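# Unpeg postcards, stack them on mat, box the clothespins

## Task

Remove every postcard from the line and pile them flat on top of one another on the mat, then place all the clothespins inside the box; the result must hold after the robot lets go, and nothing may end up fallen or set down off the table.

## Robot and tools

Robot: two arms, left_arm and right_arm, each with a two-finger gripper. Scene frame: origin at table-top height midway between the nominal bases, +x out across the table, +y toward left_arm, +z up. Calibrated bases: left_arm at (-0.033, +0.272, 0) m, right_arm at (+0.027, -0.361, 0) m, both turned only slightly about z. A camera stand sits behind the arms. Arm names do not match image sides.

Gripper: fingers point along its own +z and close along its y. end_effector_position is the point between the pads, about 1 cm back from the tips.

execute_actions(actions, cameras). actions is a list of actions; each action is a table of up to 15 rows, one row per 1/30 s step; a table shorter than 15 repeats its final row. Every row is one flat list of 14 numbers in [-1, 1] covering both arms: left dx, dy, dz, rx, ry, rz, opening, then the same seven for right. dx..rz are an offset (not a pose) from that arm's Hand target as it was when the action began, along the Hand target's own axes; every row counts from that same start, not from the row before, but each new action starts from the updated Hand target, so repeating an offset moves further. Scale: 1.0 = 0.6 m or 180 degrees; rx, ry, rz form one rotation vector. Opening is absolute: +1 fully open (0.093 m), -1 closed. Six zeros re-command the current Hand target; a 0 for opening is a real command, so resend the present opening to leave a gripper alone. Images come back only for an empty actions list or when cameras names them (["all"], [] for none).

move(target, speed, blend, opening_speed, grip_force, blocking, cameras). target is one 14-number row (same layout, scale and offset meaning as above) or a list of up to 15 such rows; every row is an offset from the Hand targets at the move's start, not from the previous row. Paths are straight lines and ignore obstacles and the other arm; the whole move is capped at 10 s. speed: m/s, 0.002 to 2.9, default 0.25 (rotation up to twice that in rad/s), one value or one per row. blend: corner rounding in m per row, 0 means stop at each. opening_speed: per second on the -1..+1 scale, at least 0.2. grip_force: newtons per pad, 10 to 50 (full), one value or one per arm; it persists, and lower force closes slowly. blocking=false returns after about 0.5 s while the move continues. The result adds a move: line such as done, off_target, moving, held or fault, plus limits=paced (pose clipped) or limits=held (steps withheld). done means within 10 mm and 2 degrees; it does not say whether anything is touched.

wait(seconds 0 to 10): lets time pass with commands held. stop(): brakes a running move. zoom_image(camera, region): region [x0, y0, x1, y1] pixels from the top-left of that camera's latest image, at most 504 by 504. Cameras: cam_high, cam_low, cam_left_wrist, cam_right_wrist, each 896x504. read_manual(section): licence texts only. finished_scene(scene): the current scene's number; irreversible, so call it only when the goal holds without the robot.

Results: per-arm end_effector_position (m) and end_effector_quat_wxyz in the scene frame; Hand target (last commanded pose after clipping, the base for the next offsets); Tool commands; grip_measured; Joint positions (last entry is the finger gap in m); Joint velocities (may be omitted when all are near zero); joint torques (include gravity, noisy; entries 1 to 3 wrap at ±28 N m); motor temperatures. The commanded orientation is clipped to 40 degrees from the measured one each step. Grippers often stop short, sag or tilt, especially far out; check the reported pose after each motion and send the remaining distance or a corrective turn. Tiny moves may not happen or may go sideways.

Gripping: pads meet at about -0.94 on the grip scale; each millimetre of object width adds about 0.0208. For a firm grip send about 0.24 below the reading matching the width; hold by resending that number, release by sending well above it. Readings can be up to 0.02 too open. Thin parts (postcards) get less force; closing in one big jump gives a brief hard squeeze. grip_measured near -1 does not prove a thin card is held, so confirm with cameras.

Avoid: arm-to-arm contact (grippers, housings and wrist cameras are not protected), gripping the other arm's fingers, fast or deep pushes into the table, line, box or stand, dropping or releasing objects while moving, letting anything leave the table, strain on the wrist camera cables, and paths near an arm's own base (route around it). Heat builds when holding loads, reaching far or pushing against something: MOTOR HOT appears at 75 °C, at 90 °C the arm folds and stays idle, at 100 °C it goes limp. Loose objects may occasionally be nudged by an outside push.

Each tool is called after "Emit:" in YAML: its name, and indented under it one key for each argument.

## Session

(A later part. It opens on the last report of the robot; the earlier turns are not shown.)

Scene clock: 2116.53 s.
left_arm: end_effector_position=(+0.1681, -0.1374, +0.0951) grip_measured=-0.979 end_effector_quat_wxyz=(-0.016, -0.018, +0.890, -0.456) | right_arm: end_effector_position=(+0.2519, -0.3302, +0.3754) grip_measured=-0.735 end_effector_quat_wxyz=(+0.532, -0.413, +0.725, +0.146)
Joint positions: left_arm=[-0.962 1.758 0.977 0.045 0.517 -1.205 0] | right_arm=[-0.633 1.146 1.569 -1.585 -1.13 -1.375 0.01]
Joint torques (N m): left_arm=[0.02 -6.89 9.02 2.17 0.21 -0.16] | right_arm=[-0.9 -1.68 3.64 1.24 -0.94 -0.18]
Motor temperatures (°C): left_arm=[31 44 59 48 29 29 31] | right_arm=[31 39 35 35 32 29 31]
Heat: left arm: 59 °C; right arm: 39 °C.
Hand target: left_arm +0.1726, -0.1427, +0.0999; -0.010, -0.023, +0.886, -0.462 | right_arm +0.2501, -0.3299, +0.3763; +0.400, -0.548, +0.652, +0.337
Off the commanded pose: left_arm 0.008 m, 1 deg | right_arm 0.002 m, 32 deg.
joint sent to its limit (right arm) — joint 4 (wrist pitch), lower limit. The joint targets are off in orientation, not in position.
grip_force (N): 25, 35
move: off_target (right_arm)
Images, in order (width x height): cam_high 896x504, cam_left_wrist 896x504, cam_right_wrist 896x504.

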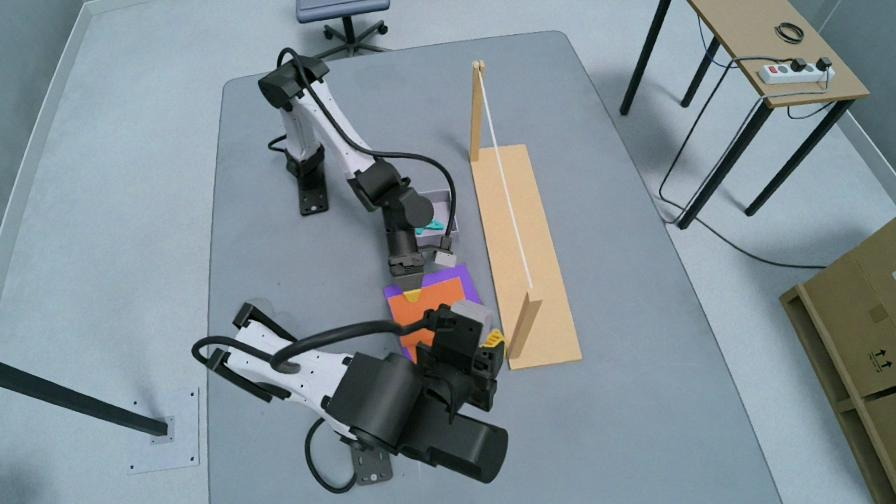

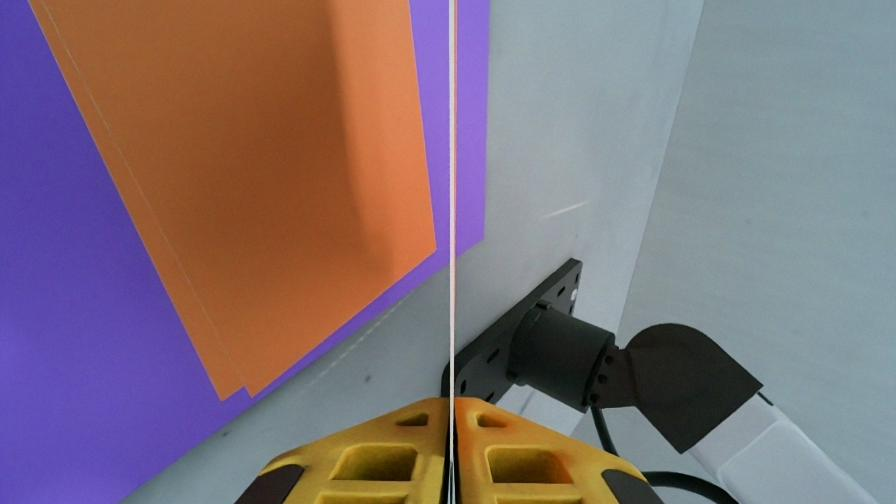

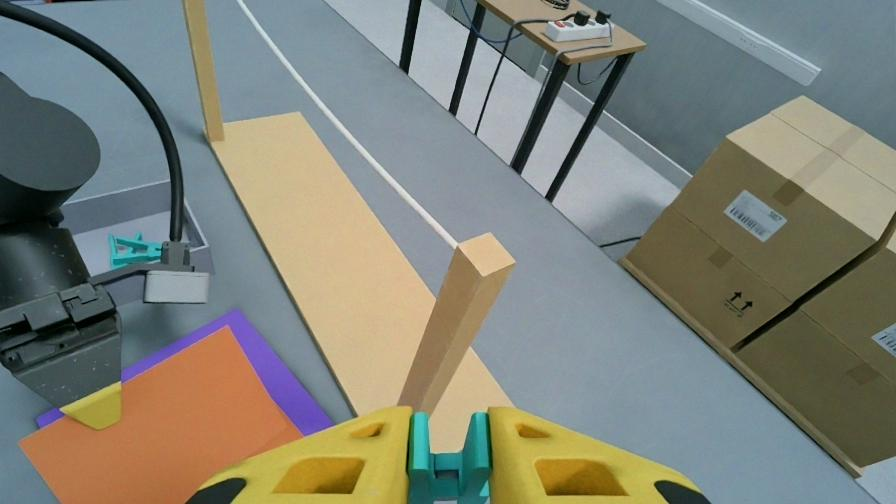

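Emit:
move:
  target:
    - [-0.0098,0.0367,0.0433,0,-0.0046,-0.0032,-1,0,0,0,0,0,0,-0.75]
  speed: [0.06]
  cameras: ["cam_left_wrist","cam_high"]

Emit:
zoom_image:
  camera: "cam_left_wrist"
  region: [270, 0, 570, 420]

Scene clock: 2167.53 s.
left_arm: end_effector_position=(+0.1787, -0.1515, +0.0723) grip_measured=-0.979 end_effector_quat_wxyz=(-0.005, -0.024, +0.885, -0.465) | right_arm: end_effector_position=(+0.2519, -0.3302, +0.3754) grip_measured=-0.735 end_effector_quat_wxyz=(+0.532, -0.413, +0.725, +0.146)
Joint positions: left_arm=[-0.968 1.859 0.977 0.182 0.497 -1.225 0] | right_arm=[-0.633 1.146 1.569 -1.585 -1.13 -1.375 0.01]
Joint torques (N m): left_arm=[-0.24 -7.34 6.32 2.15 0.18 -0.1] | right_arm=[-0.9 -1.68 3.64 1.24 -0.93 -0.18]
Motor temperatures (°C): left_arm=[31 47 55 50 29 29 31] | right_arm=[31 39 35 34 32 29 31]
Heat: left arm: 55 °C; right arm: 39 °C.
Hand target: left_arm +0.1774, -0.1513, +0.0668; -0.006, -0.031, +0.886, -0.462 | right_arm +0.2501, -0.3299, +0.3763; +0.400, -0.548, +0.652, +0.337
Off the commanded pose: left_arm 0.006 m, 1 deg | right_arm 0.002 m, 32 deg.
joint sent to its limit (right arm) — joint 4 (wrist pitch), lower limit. The joint targets are off in orientation, not in position.
grip_force (N): 25, 35
move: off_target (right_arm)
Images, in order (width x height): cam_high 896x504, cam_left_wrist 896x504.

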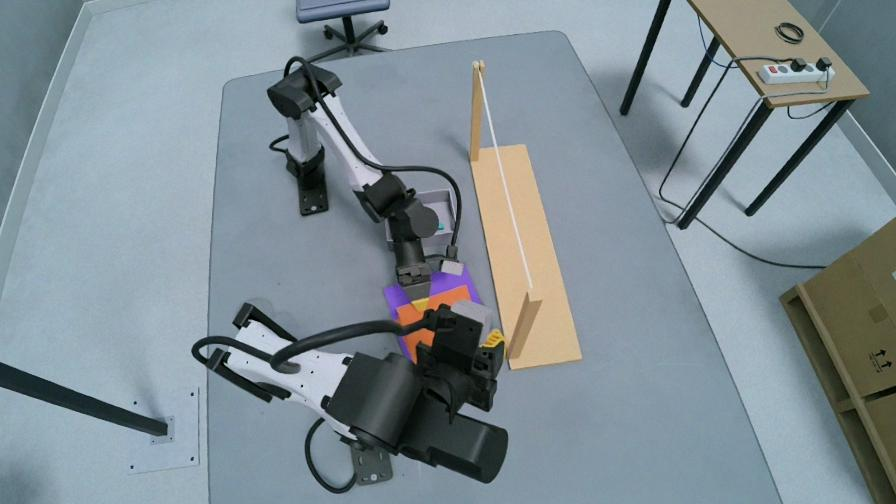

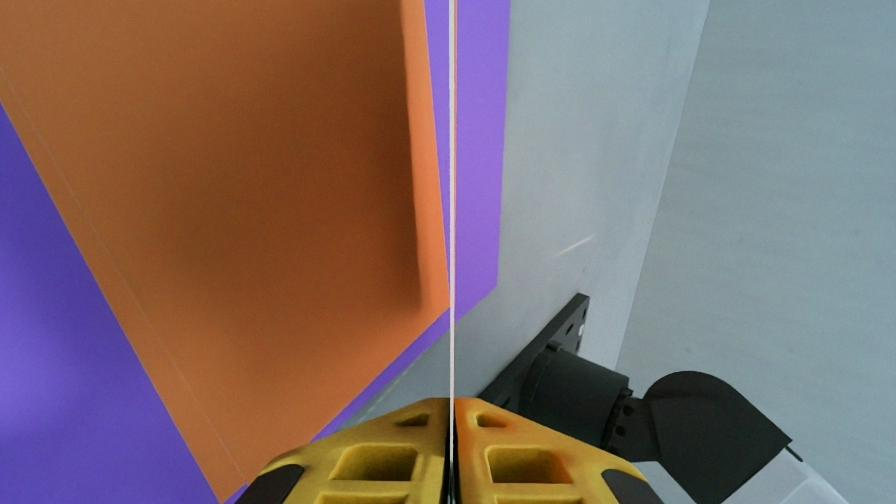

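Scaled by 1.200.

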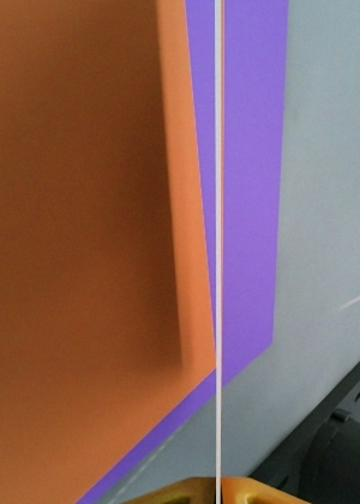

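Emit:
zoom_image:
  camera: "cam_high"
  region: [370, 255, 500, 385]

Scaled by 3.877.

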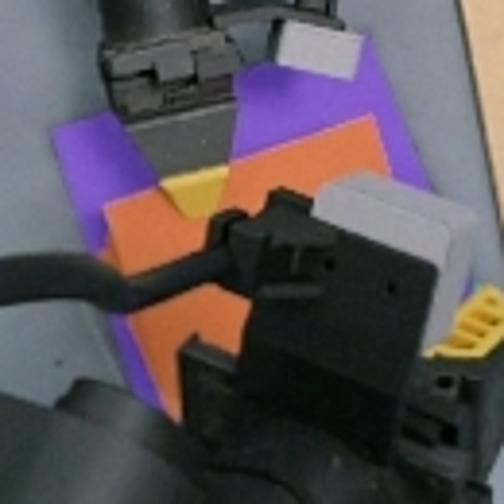

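Emit:
move:
  target:
    - [0.0092,0.017,0.0113,0,0,0,-1,0,0,0,0,0,0,-0.75]
  speed: [0.04]
  cameras: ["cam_left_wrist","cam_high"]

Emit:
zoom_image:
  camera: "cam_high"
  region: [370, 255, 500, 385]

Emit:
zoom_image:
  camera: "cam_left_wrist"
  region: [270, 0, 570, 420]

Scene clock: 2280.63 s.
left_arm: end_effector_position=(+0.1726, -0.1517, +0.0611) grip_measured=-0.979 end_effector_quat_wxyz=(-0.004, -0.023, +0.884, -0.466) | right_arm: end_effector_position=(+0.2519, -0.3302, +0.3754) grip_measured=-0.735 end_effector_quat_wxyz=(+0.532, -0.413, +0.725, +0.146)
Joint positions: left_arm=[-0.982 1.877 0.941 0.241 0.487 -1.235 0] | right_arm=[-0.633 1.146 1.569 -1.585 -1.13 -1.375 0.01]
Joint torques (N m): left_arm=[0.08 -7.08 6.12 2.11 0.21 -0.11] | right_arm=[-0.9 -1.68 3.64 1.24 -0.93 -0.18]
Motor temperatures (°C): left_arm=[31 48 50 51 28 29 31] | right_arm=[31 38 34 34 32 29 31]
Heat: left arm: 51 °C; right arm: 38 °C.
Hand target: left_arm +0.1713, -0.1512, +0.0545; -0.006, -0.031, +0.886, -0.462 | right_arm +0.2501, -0.3299, +0.3763; +0.400, -0.548, +0.652, +0.337
Off the commanded pose: left_arm 0.006 m, 1 deg | right_arm 0.002 m, 32 deg.
joint sent to its limit (right arm) — joint 4 (wrist pitch), lower limit. The joint targets are off in orientation, not in position.
grip_force (N): 25, 35
move: off_target (right_arm)
Images, in order (width x height): cam_high 896x504, cam_left_wrist 896x504.

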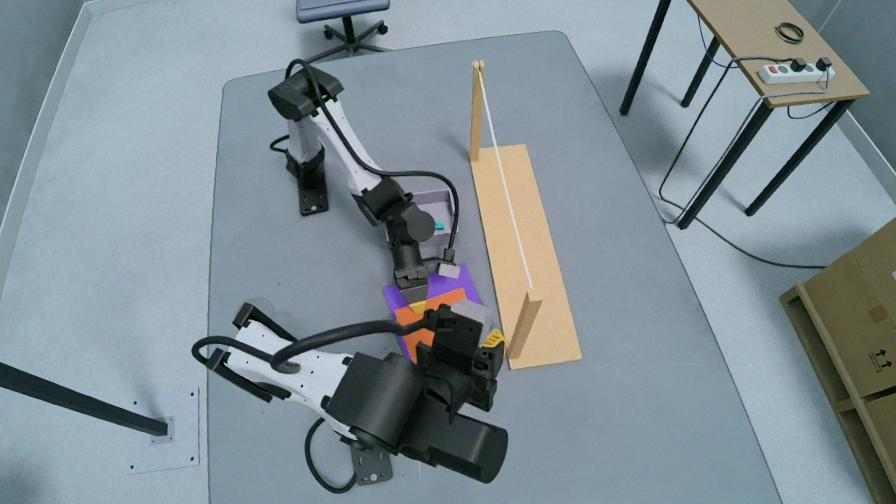

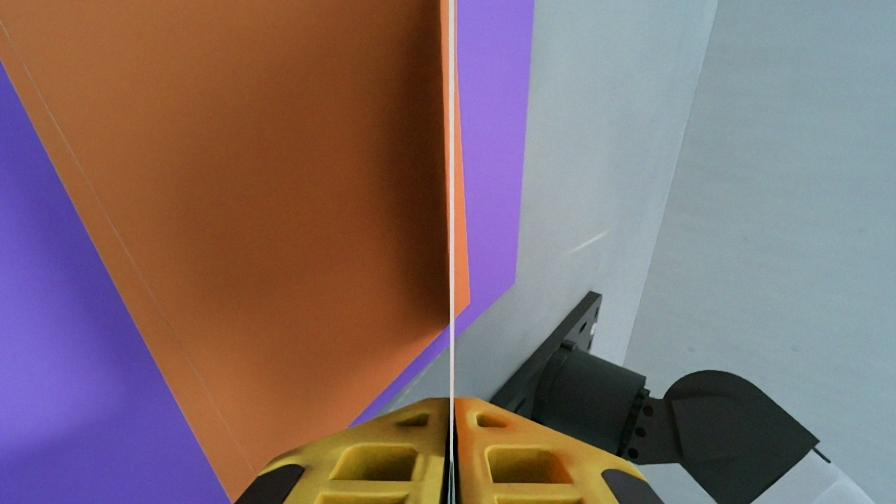

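Scaled by 3.877.

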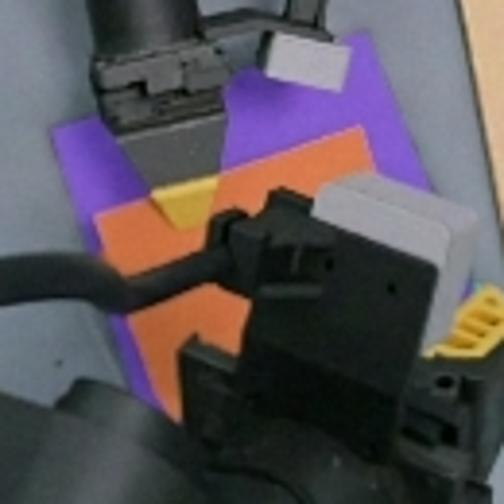

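Scaled by 1.200.

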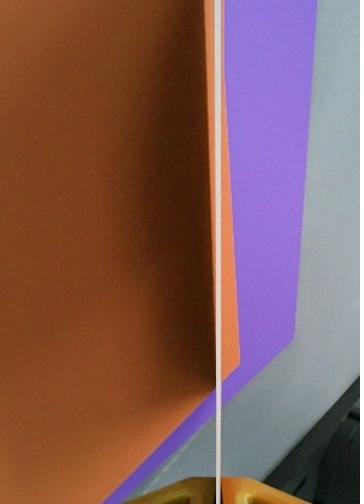

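Emit:
move:
  target:
    - [0,0.0017,0.0093,0,-0.0068,-0.0048,-1,0,0,0,0,0,0,-0.75]
  speed: [0.03]
  cameras: ["cam_left_wrist"]

Emit:
zoom_image:
  camera: "cam_left_wrist"
  region: [270, 0, 570, 420]

Scene clock: 2336.97 s.
left_arm: end_effector_position=(+0.1731, -0.1567, +0.0589) grip_measured=-0.979 end_effector_quat_wxyz=(+0.002, -0.034, +0.883, -0.468) | right_arm: end_effector_position=(+0.2519, -0.3302, +0.3754) grip_measured=-0.735 end_effector_quat_wxyz=(+0.532, -0.413, +0.725, +0.146)
Joint positions: left_arm=[-0.997 1.891 0.941 0.272 0.457 -1.264 0] | right_arm=[-0.633 1.146 1.569 -1.585 -1.13 -1.375 0.01]
Joint torques (N m): left_arm=[-0.18 -7.2 5.75 2.18 0.12 -0.19] | right_arm=[-0.9 -1.68 3.64 1.24 -0.93 -0.17]
Motor temperatures (°C): left_arm=[31 47 50 56 28 29 31] | right_arm=[31 37 34 34 32 29 31]
Heat: left arm: 56 °C; right arm: 37 °C.
Hand target: left_arm +0.1715, -0.1551, +0.0505; +0.000, -0.043, +0.886, -0.461 | right_arm +0.2501, -0.3299, +0.3763; +0.400, -0.548, +0.652, +0.337
Off the commanded pose: left_arm 0.009 m, 1 deg | right_arm 0.002 m, 32 deg.
joint sent to its limit (right arm) — joint 4 (wrist pitch), lower limit. The joint targets are off in orientation, not in position.
grip_force (N): 25, 35
move: off_target (right_arm)
Images, in order (width x height): cam_left_wrist 896x504.

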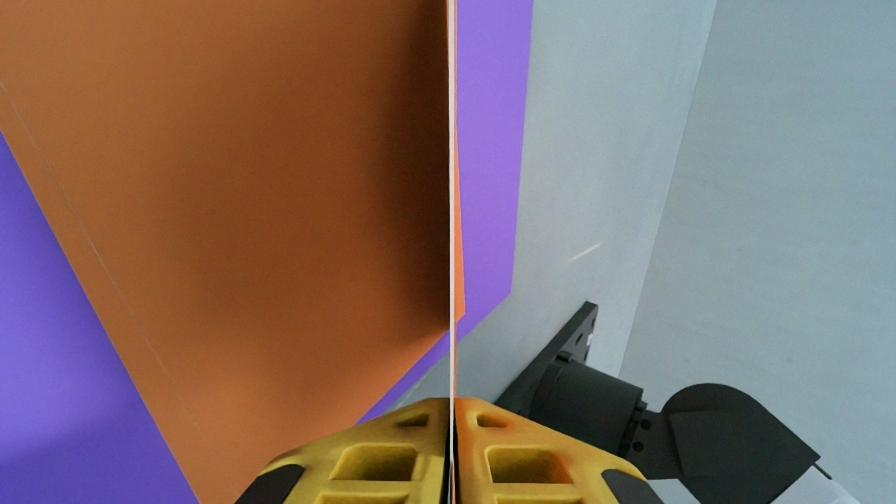

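Scaled by 1.200.

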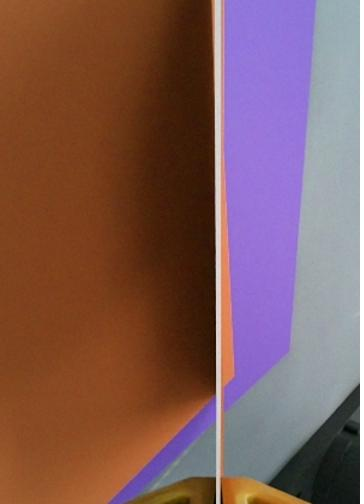

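Emit:
move:
  target:
    - [-0.002,-0.0132,-0.0058,0,0,0,-1,0,0,0,0,0,0,-0.75]
    - [-0.002,-0.0132,-0.0058,0,0,0,-0.6,0,0,0,0,0,0,-0.75]
  speed: [0.04,0.04]
  opening_speed: 0.3
  cameras: ["cam_left_wrist"]

Scene clock: 2359.30 s.
left_arm: end_effector_position=(+0.1717, -0.1545, +0.0555) grip_measured=-0.602 end_effector_quat_wxyz=(-0.002, -0.037, +0.887, -0.461) | right_arm: end_effector_position=(+0.2519, -0.3302, +0.3754) grip_measured=-0.735 end_effector_quat_wxyz=(+0.532, -0.413, +0.725, +0.146)
Joint positions: left_arm=[-0.997 1.891 0.941 0.254 0.456 -1.265 0.016] | right_arm=[-0.633 1.146 1.569 -1.585 -1.13 -1.375 0.01]
Joint torques (N m): left_arm=[-0.08 -8.28 7.83 1.95 0.16 -0.16] | right_arm=[-0.9 -1.69 3.64 1.24 -0.93 -0.18]
Heat: left arm: 53 °C; right arm: 37 °C.
Hand target: left_arm +0.1731, -0.1567, +0.0589; +0.000, -0.043, +0.886, -0.461 | right_arm +0.2501, -0.3299, +0.3763; +0.400, -0.548, +0.652, +0.337
Off the commanded pose: left_arm 0.004 m, 1 deg | right_arm 0.002 m, 32 deg.
joint sent to its limit (right arm) — joint 4 (wrist pitch), lower limit. The joint targets are off in orientation, not in position.
grip_force (N): 25, 35
move: off_target (right_arm)
Images, in order (width x height): cam_left_wrist 896x504.

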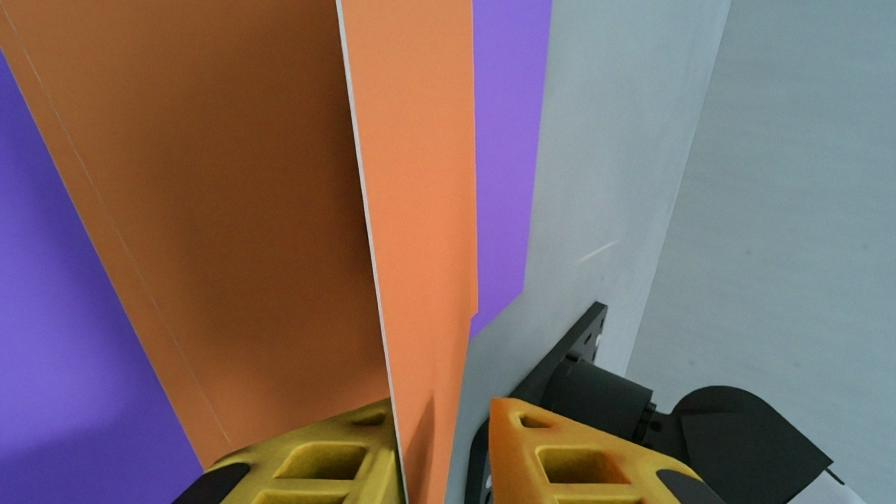

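Emit:
move:
  target:
    - [-0.001,0.0232,0.0162,0,0,0,-0.6,0,0,0,0,0,0,-0.75]
    - [-0.001,0.0803,-0.0657,0,0,0,-0.6,0,0,0,0,0,0,-0.75]
    - [0,-0.061,-0.204,0,0,0,-0.6,0,0,0,0,0,0,-0.75]
  speed: [0.04,0.06,0.2]
  cameras: ["cam_high","cam_left_wrist","cam_right_wrist"]

Emit:
zoom_image:
  camera: "cam_high"
  region: [370, 240, 520, 390]

Scene clock: 2376.93 s.
left_arm: end_effector_position=(+0.1680, -0.0752, +0.1477) grip_measured=-0.602 end_effector_quat_wxyz=(-0.007, -0.054, +0.890, -0.452) | right_arm: end_effector_position=(+0.2519, -0.3302, +0.3754) grip_measured=-0.735 end_effector_quat_wxyz=(+0.532, -0.413, +0.725, +0.146)
Joint positions: left_arm=[-0.857 1.474 0.92 -0.21 0.547 -1.184 0.016] | right_arm=[-0.633 1.146 1.569 -1.585 -1.13 -1.375 0.01]
Joint torques (N m): left_arm=[0.57 -6.04 10.13 1.86 0.44 0.27] | right_arm=[-0.9 -1.68 3.64 1.24 -0.93 -0.17]
Heat: left arm: 53 °C; right arm: 37 °C.
Hand target: left_arm +0.1710, -0.0776, +0.1593; +0.000, -0.043, +0.886, -0.461 | right_arm +0.2501, -0.3299, +0.3763; +0.400, -0.548, +0.652, +0.337
Off the commanded pose: left_arm 0.012 m, 2 deg | right_arm 0.002 m, 32 deg.
joint sent to its limit (right arm) — joint 4 (wrist pitch), lower limit. The joint targets are off in orientation, not in position.
grip_force (N): 25, 35
move: off_target (left_arm, right_arm)
Images, in order (width x height): cam_high 896x504, cam_left_wrist 896x504, cam_right_wrist 896x504.

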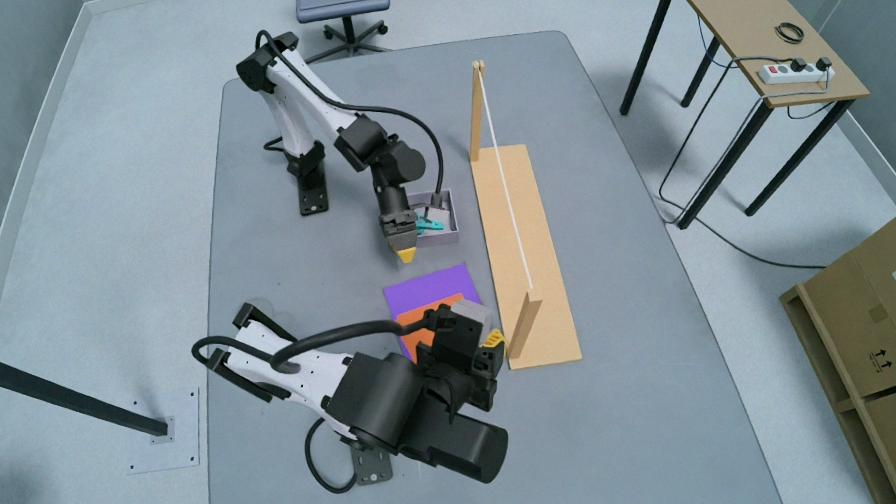

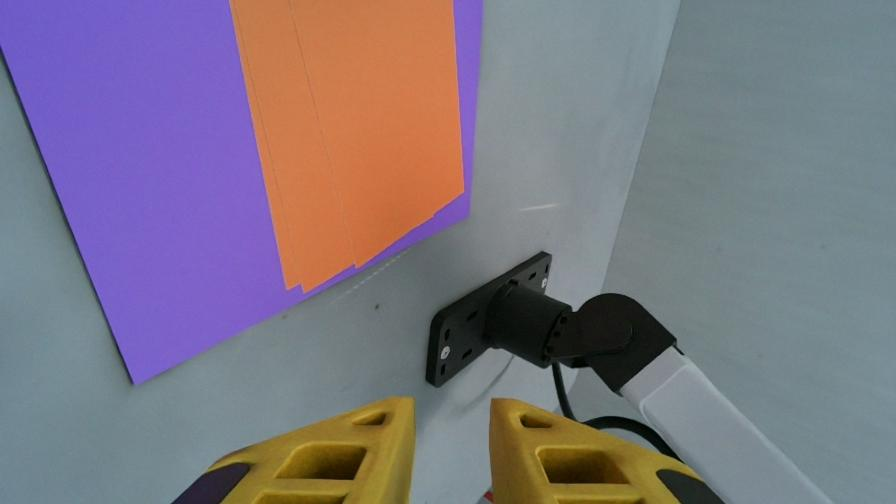

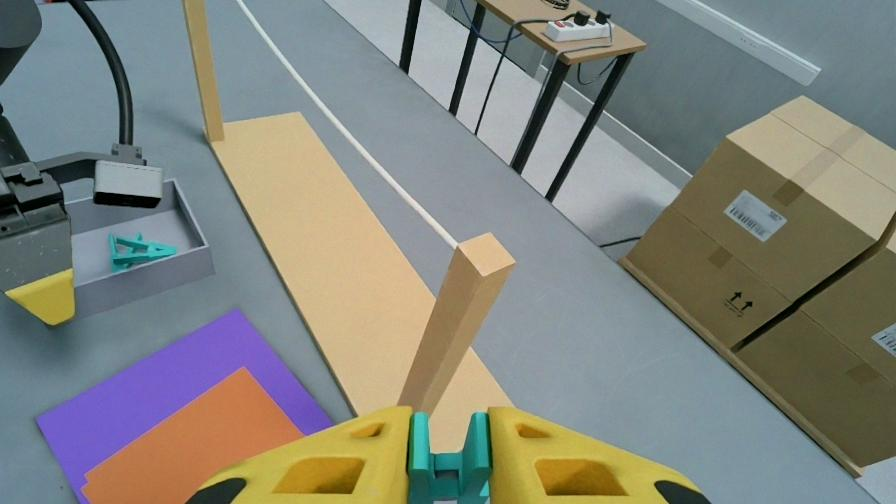

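Scaled by 3.360.

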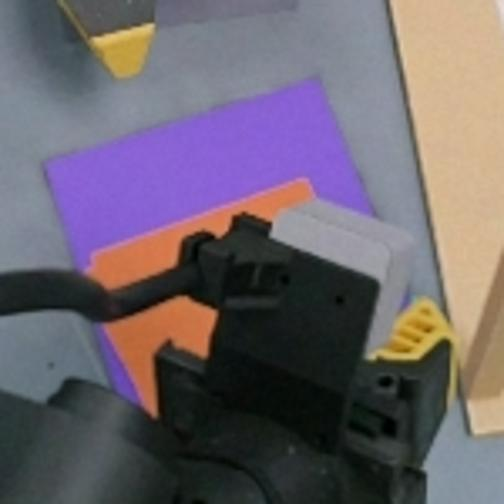

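Emit:
move:
  target:
    - [-0.0782,0.1508,-0.4533,-0.1178,0.0995,0.4972,-0.6,-0.052,0.1485,0.381,0.0955,0.0442,0.0576,-0.75]
    - [-0.0782,0.1508,-0.4533,-0.1178,0.0995,0.4972,-1,0.0907,0.2608,0.7619,0.0955,0.0442,0.0576,-0.75]
    - [-0.0782,0.1508,-0.4533,-0.1178,0.0995,0.4972,-1,0.1452,0.2465,0.8322,0.0955,0.0442,0.0576,-0.75]
  speed: [0.2,0.15,0.06]
  blend: [0.03,0.01,0]
  cameras: ["cam_high","cam_right_wrist","cam_left_wrist"]

Scene clock: 2468.97 s.
left_arm: end_effector_position=(+0.1998, +0.1974, +0.2300) grip_measured=-0.979 end_effector_quat_wxyz=(+0.201, +0.637, +0.724, -0.170) | right_arm: end_effector_position=(+0.1703, +0.0892, +0.0688) grip_measured=-0.735 end_effector_quat_wxyz=(+0.392, -0.449, +0.772, +0.222)
Joint positions: left_arm=[0.013 1.401 1.464 -1.573 0.53 1.472 0] | right_arm=[1.317 1.817 0.915 0.242 0.247 0.177 0.01]
Joint torques (N m): left_arm=[0.68 -4.79 9.25 0.43 0.49 0.12] | right_arm=[-0.96 -6.54 6.05 2.84 -0.06 -0.01]
Motor temperatures (°C): left_arm=[31 44 56 50 29 29 31] | right_arm=[31 37 34 36 32 29 31]
Heat: left arm: 56 °C; right arm: 37 °C.
Hand target: left_arm +0.2000, +0.2001, +0.2396; +0.191, +0.652, +0.712, -0.175 | right_arm +0.1738, +0.0955, +0.0731; +0.400, -0.443, +0.768, +0.232
Off the commanded pose: left_arm 0.010 m, 3 deg | right_arm 0.008 m, 2 deg.
joint sent to its limit (left arm) — joint 4 (wrist pitch), lower limit. The joint targets are off in orientation, not in position.
grip_force (N): 25, 35
move: off_target (left_arm); blend cut to 0 m at target 2; target 2's new opening was sent with left_arm's hand 0.010 m and 3 deg from that target
Images, in order (width x height): cam_high 896x504, cam_left_wrist 896x504, cam_right_wrist 896x504.

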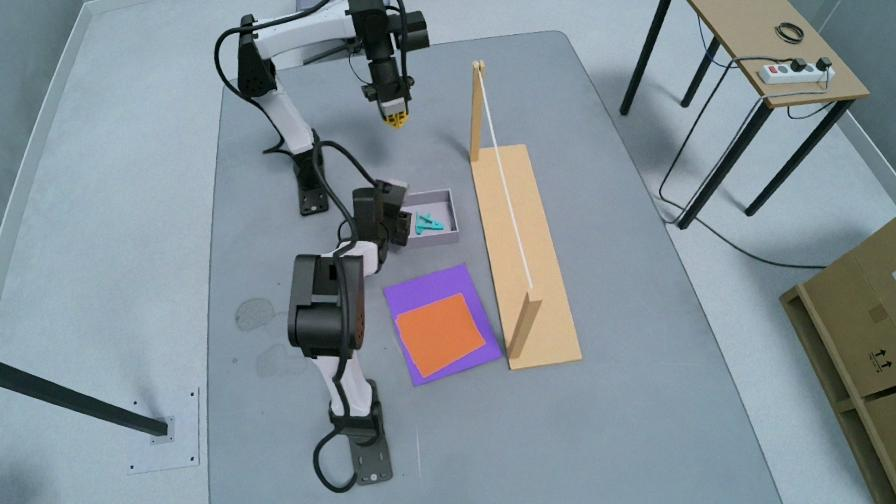

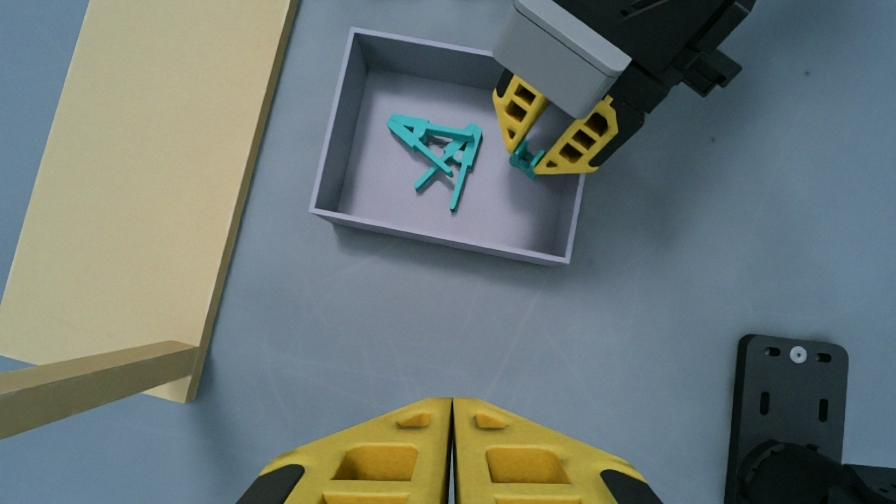

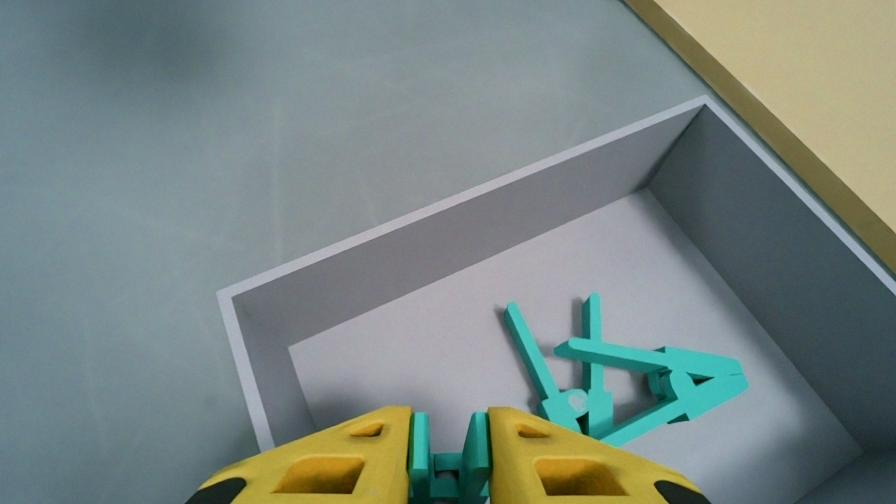

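Emit:
move:
  target:
    - [0,0,0,0,0,0,-1,0,0,0,0,0,0,0]
  opening_speed: 0.6
  cameras: ["cam_left_wrist"]

Emit:
zoom_image:
  camera: "cam_left_wrist"
  region: [300, 0, 650, 280]

Scene clock: 2476.27 s.
left_arm: end_effector_position=(+0.1998, +0.1974, +0.2300) grip_measured=-0.979 end_effector_quat_wxyz=(+0.201, +0.637, +0.724, -0.170) | right_arm: end_effector_position=(+0.1703, +0.0892, +0.0687) grip_measured=-0.001 end_effector_quat_wxyz=(+0.392, -0.449, +0.772, +0.222)
Joint positions: left_arm=[0.013 1.401 1.464 -1.573 0.53 1.472 0] | right_arm=[1.317 1.818 0.915 0.243 0.247 0.177 0.045]
Joint torques (N m): left_arm=[0.73 -4.71 8.98 0.46 0.39 0.15] | right_arm=[-0.95 -6.53 6.05 2.83 -0.06 -0.01]
Motor temperatures (°C): left_arm=[31 44 56 48 29 29 31] | right_arm=[31 38 35 38 32 29 31]
Heat: left arm: 56 °C; right arm: 38 °C.
Hand target: left_arm +0.2000, +0.2001, +0.2396; +0.191, +0.652, +0.712, -0.175 | right_arm +0.1738, +0.0955, +0.0729; +0.400, -0.443, +0.768, +0.232
Off the commanded pose: left_arm 0.010 m, 3 deg | right_arm 0.008 m, 2 deg.
joint sent to its limit (left arm) — joint 4 (wrist pitch), lower limit. The joint targets are off in orientation, not in position.
grip_force (N): 25, 35
move: off_target (left_arm)
Images, in order (width x height): cam_left_wrist 896x504.

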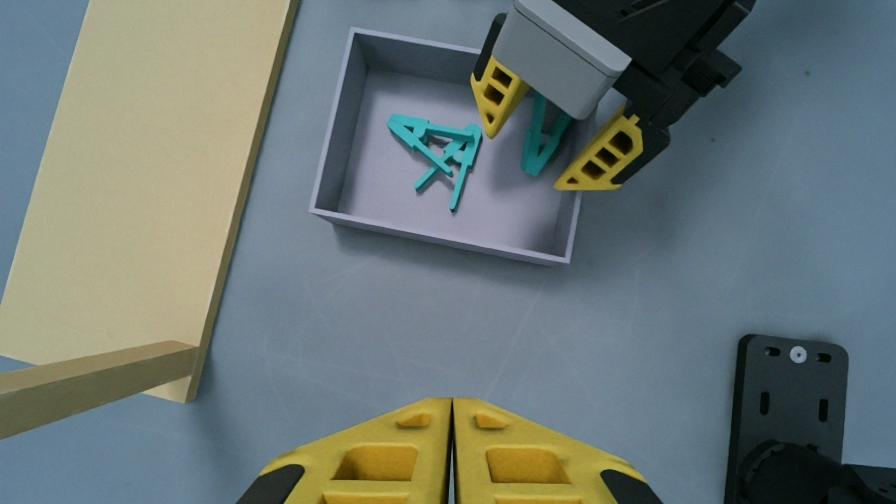

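Scaled by 1.440.

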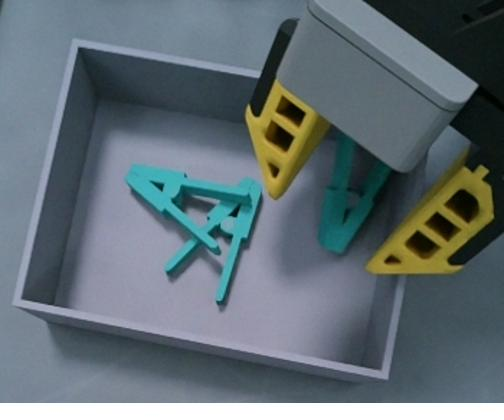

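Emit:
move:
  target:
    - [0,0,0,0,0,0,-1,0,0,-0.167,0,0,0,0]
  speed: [0.12]
  cameras: ["cam_high","cam_left_wrist"]

Emit:
zoom_image:
  camera: "cam_high"
  region: [380, 255, 510, 390]

Scene clock: 2487.40 s.
left_arm: end_effector_position=(+0.1998, +0.1974, +0.2300) grip_measured=-0.979 end_effector_quat_wxyz=(+0.201, +0.637, +0.724, -0.170) | right_arm: end_effector_position=(+0.1337, +0.0268, +0.1282) grip_measured=-0.001 end_effector_quat_wxyz=(+0.395, -0.450, +0.767, +0.229)
Joint positions: left_arm=[0.013 1.401 1.464 -1.573 0.53 1.472 0] | right_arm=[1.393 1.43 0.767 0.008 0.3 0.218 0.045]
Joint torques (N m): left_arm=[0.69 -4.67 8.87 0.44 0.41 0.15] | right_arm=[0.24 -6.12 4.96 2.54 0.18 0.15]
Motor temperatures (°C): left_arm=[31 43 56 46 29 29 31] | right_arm=[31 38 36 40 32 29 31]
Heat: left arm: 56 °C; right arm: 40 °C.
Hand target: left_arm +0.2000, +0.2001, +0.2396; +0.191, +0.652, +0.712, -0.175 | right_arm +0.1329, +0.0242, +0.1304; +0.400, -0.443, +0.768, +0.232
Off the commanded pose: left_arm 0.010 m, 3 deg | right_arm 0.003 m, 1 deg.
joint sent to its limit (left arm) — joint 4 (wrist pitch), lower limit. The joint targets are off in orientation, not in position.
grip_force (N): 25, 35
move: off_target (left_arm)
Images, in order (width x height): cam_high 896x504, cam_left_wrist 896x504.

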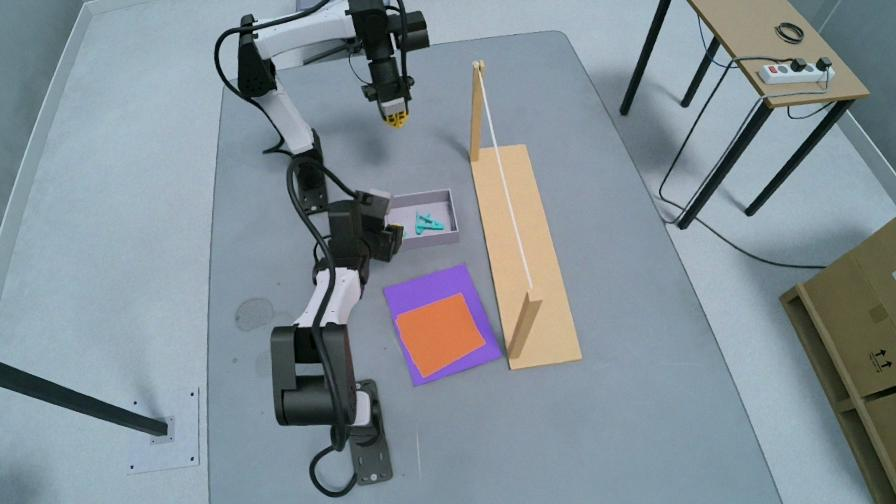

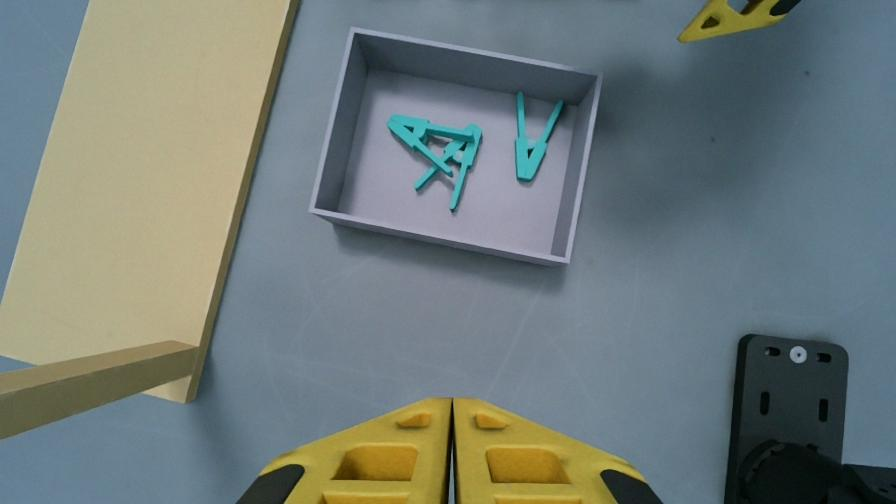

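Scaled by 3.733.

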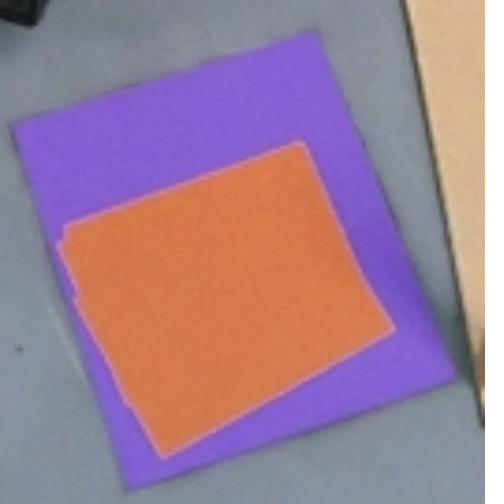

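Emit:
move:
  target:
    - [0,0,0,0,0,0,-1,-0.1043,-0.106,-0.4312,0,0,0,0]
    - [-0.2542,-0.029,0.2237,0,-0.0417,0,-1,-0.033,-0.4747,-0.5912,0.2275,0,0.1594,0]
    - [-0.5642,-0.0848,0.6713,0,-0.0833,0,-1,0.1603,-0.507,-0.809,0.4778,0,0.3348,0]
  speed: [0.2,0.2,0.2]
  blend: [0.04,0.04,0]
  cameras: ["cam_high","cam_left_wrist","cam_low"]

Scene clock: 2640.23 s.
left_arm: end_effector_position=(+0.1879, -0.2902, +0.0549) grip_measured=-0.979 end_effector_quat_wxyz=(+0.272, +0.631, +0.680, -0.257) | right_arm: end_effector_position=(+0.1708, -0.5150, +0.3313) grip_measured=-0.001 end_effector_quat_wxyz=(+0.428, +0.331, +0.823, -0.172)
Joint positions: left_arm=[-1.156 2.338 1.807 -0.311 0.261 0.273 0] | right_arm=[-0.961 0.768 1.288 -1.138 -0.133 -0.093 0.045]
Joint torques (N m): left_arm=[0.29 -10.8 10.52 1.97 0.12 -0.17] | right_arm=[-0.85 1.31 4.07 2.73 -0.02 0.1]
Motor temperatures (°C): left_arm=[31 41 56 39 29 29 31] | right_arm=[31 39 35 42 31 29 30]
Heat: left arm: 56 °C; right arm: 42 °C.
Hand target: left_arm +0.1925, -0.2972, +0.0605; +0.283, +0.624, +0.681, -0.259 | right_arm +0.1707, -0.5203, +0.3290; +0.425, +0.340, +0.820, -0.176
Off the commanded pose: left_arm 0.010 m, 2 deg | right_arm 0.006 m, 1 deg.
grip_force (N): 25, 35
move: done
Images, in order (width x height): cam_high 896x504, cam_low 896x504, cam_left_wrist 896x504.

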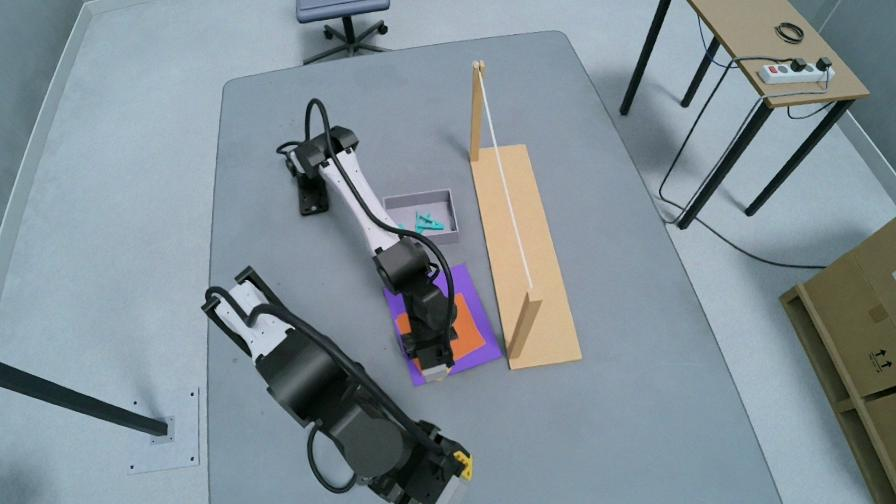

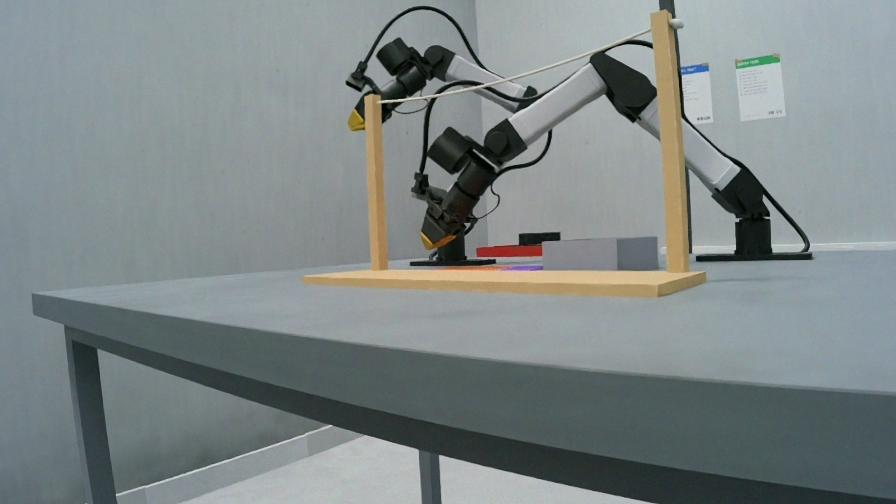

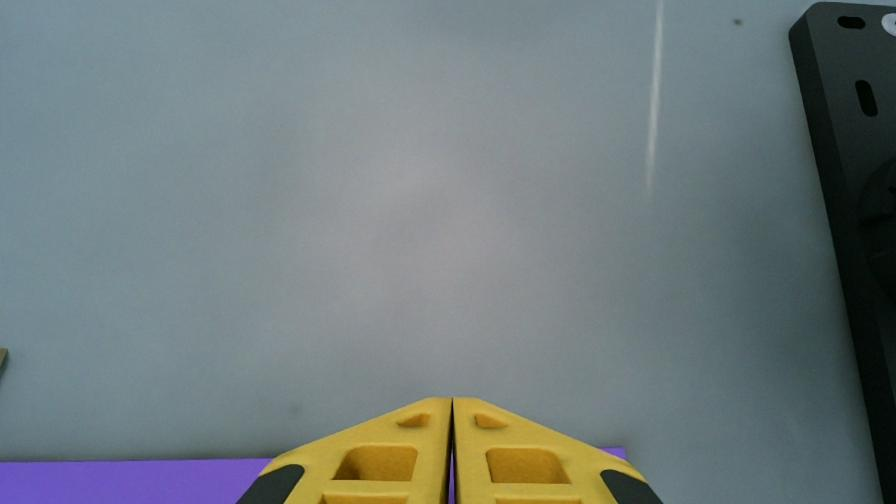

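Emit:
move:
  target:
    - [0.0601,0,0.0601,0,0,0,-1,0,0,0,0,0,0,0]
  speed: [0.04]
  cameras: ["cam_left_wrist","cam_low"]

Emit:
zoom_image:
  camera: "cam_low"
  region: [380, 190, 560, 290]

Scene clock: 2663.07 s.
left_arm: end_effector_position=(+0.1916, -0.2977, +0.0175) grip_measured=-0.979 end_effector_quat_wxyz=(+0.283, +0.629, +0.675, -0.261) | right_arm: end_effector_position=(+0.1708, -0.5151, +0.3313) grip_measured=-0.001 end_effector_quat_wxyz=(+0.428, +0.332, +0.823, -0.172)
Joint positions: left_arm=[-1.156 2.412 1.766 -0.169 0.26 0.273 0] | right_arm=[-0.961 0.768 1.288 -1.138 -0.133 -0.092 0.045]
Joint torques (N m): left_arm=[0.18 -11.26 7.02 2.07 0.15 -0.26] | right_arm=[-0.87 1.31 4.08 2.72 -0.02 0.1]
Motor temperatures (°C): left_arm=[31 47 56 41 29 29 31] | right_arm=[31 37 34 43 31 29 30]
Heat: left arm: 56 °C; right arm: 43 °C.
Hand target: left_arm +0.1925, -0.2972, +0.0094; +0.282, +0.624, +0.681, -0.259 | right_arm +0.1707, -0.5202, +0.3290; +0.426, +0.340, +0.820, -0.176
Off the commanded pose: left_arm 0.008 m, 1 deg | right_arm 0.006 m, 1 deg.
grip_force (N): 25, 35
move: done
Images, in order (width x height): cam_low 896x504, cam_left_wrist 896x504.

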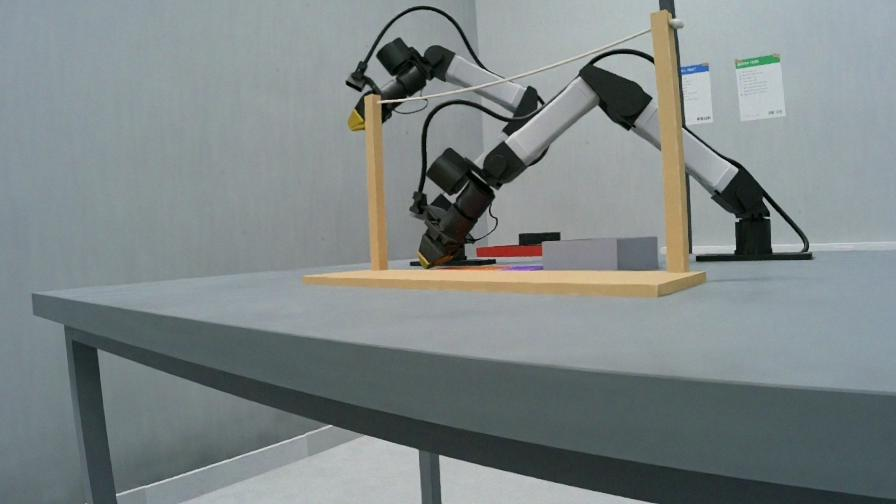

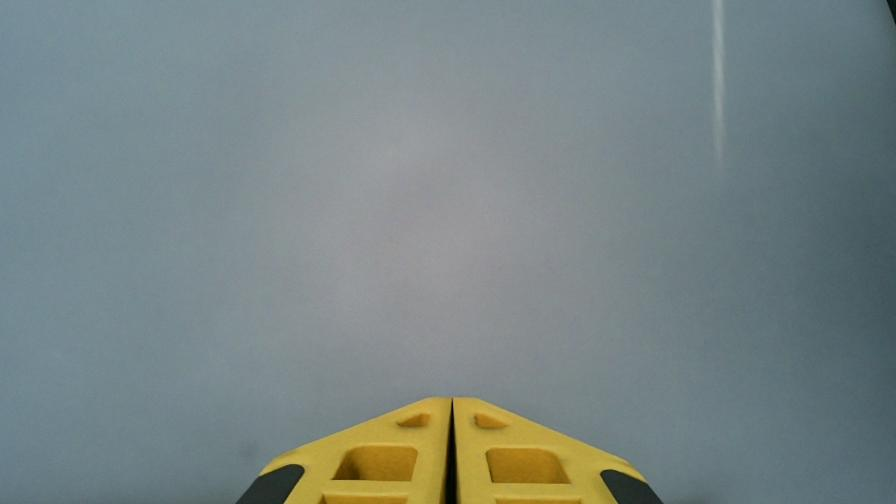

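Scaled by 2.800.

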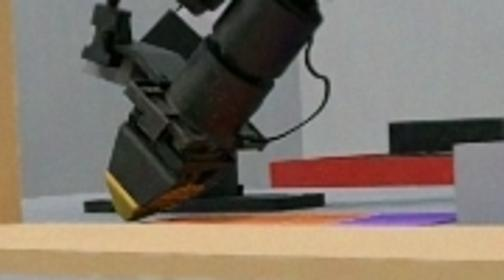

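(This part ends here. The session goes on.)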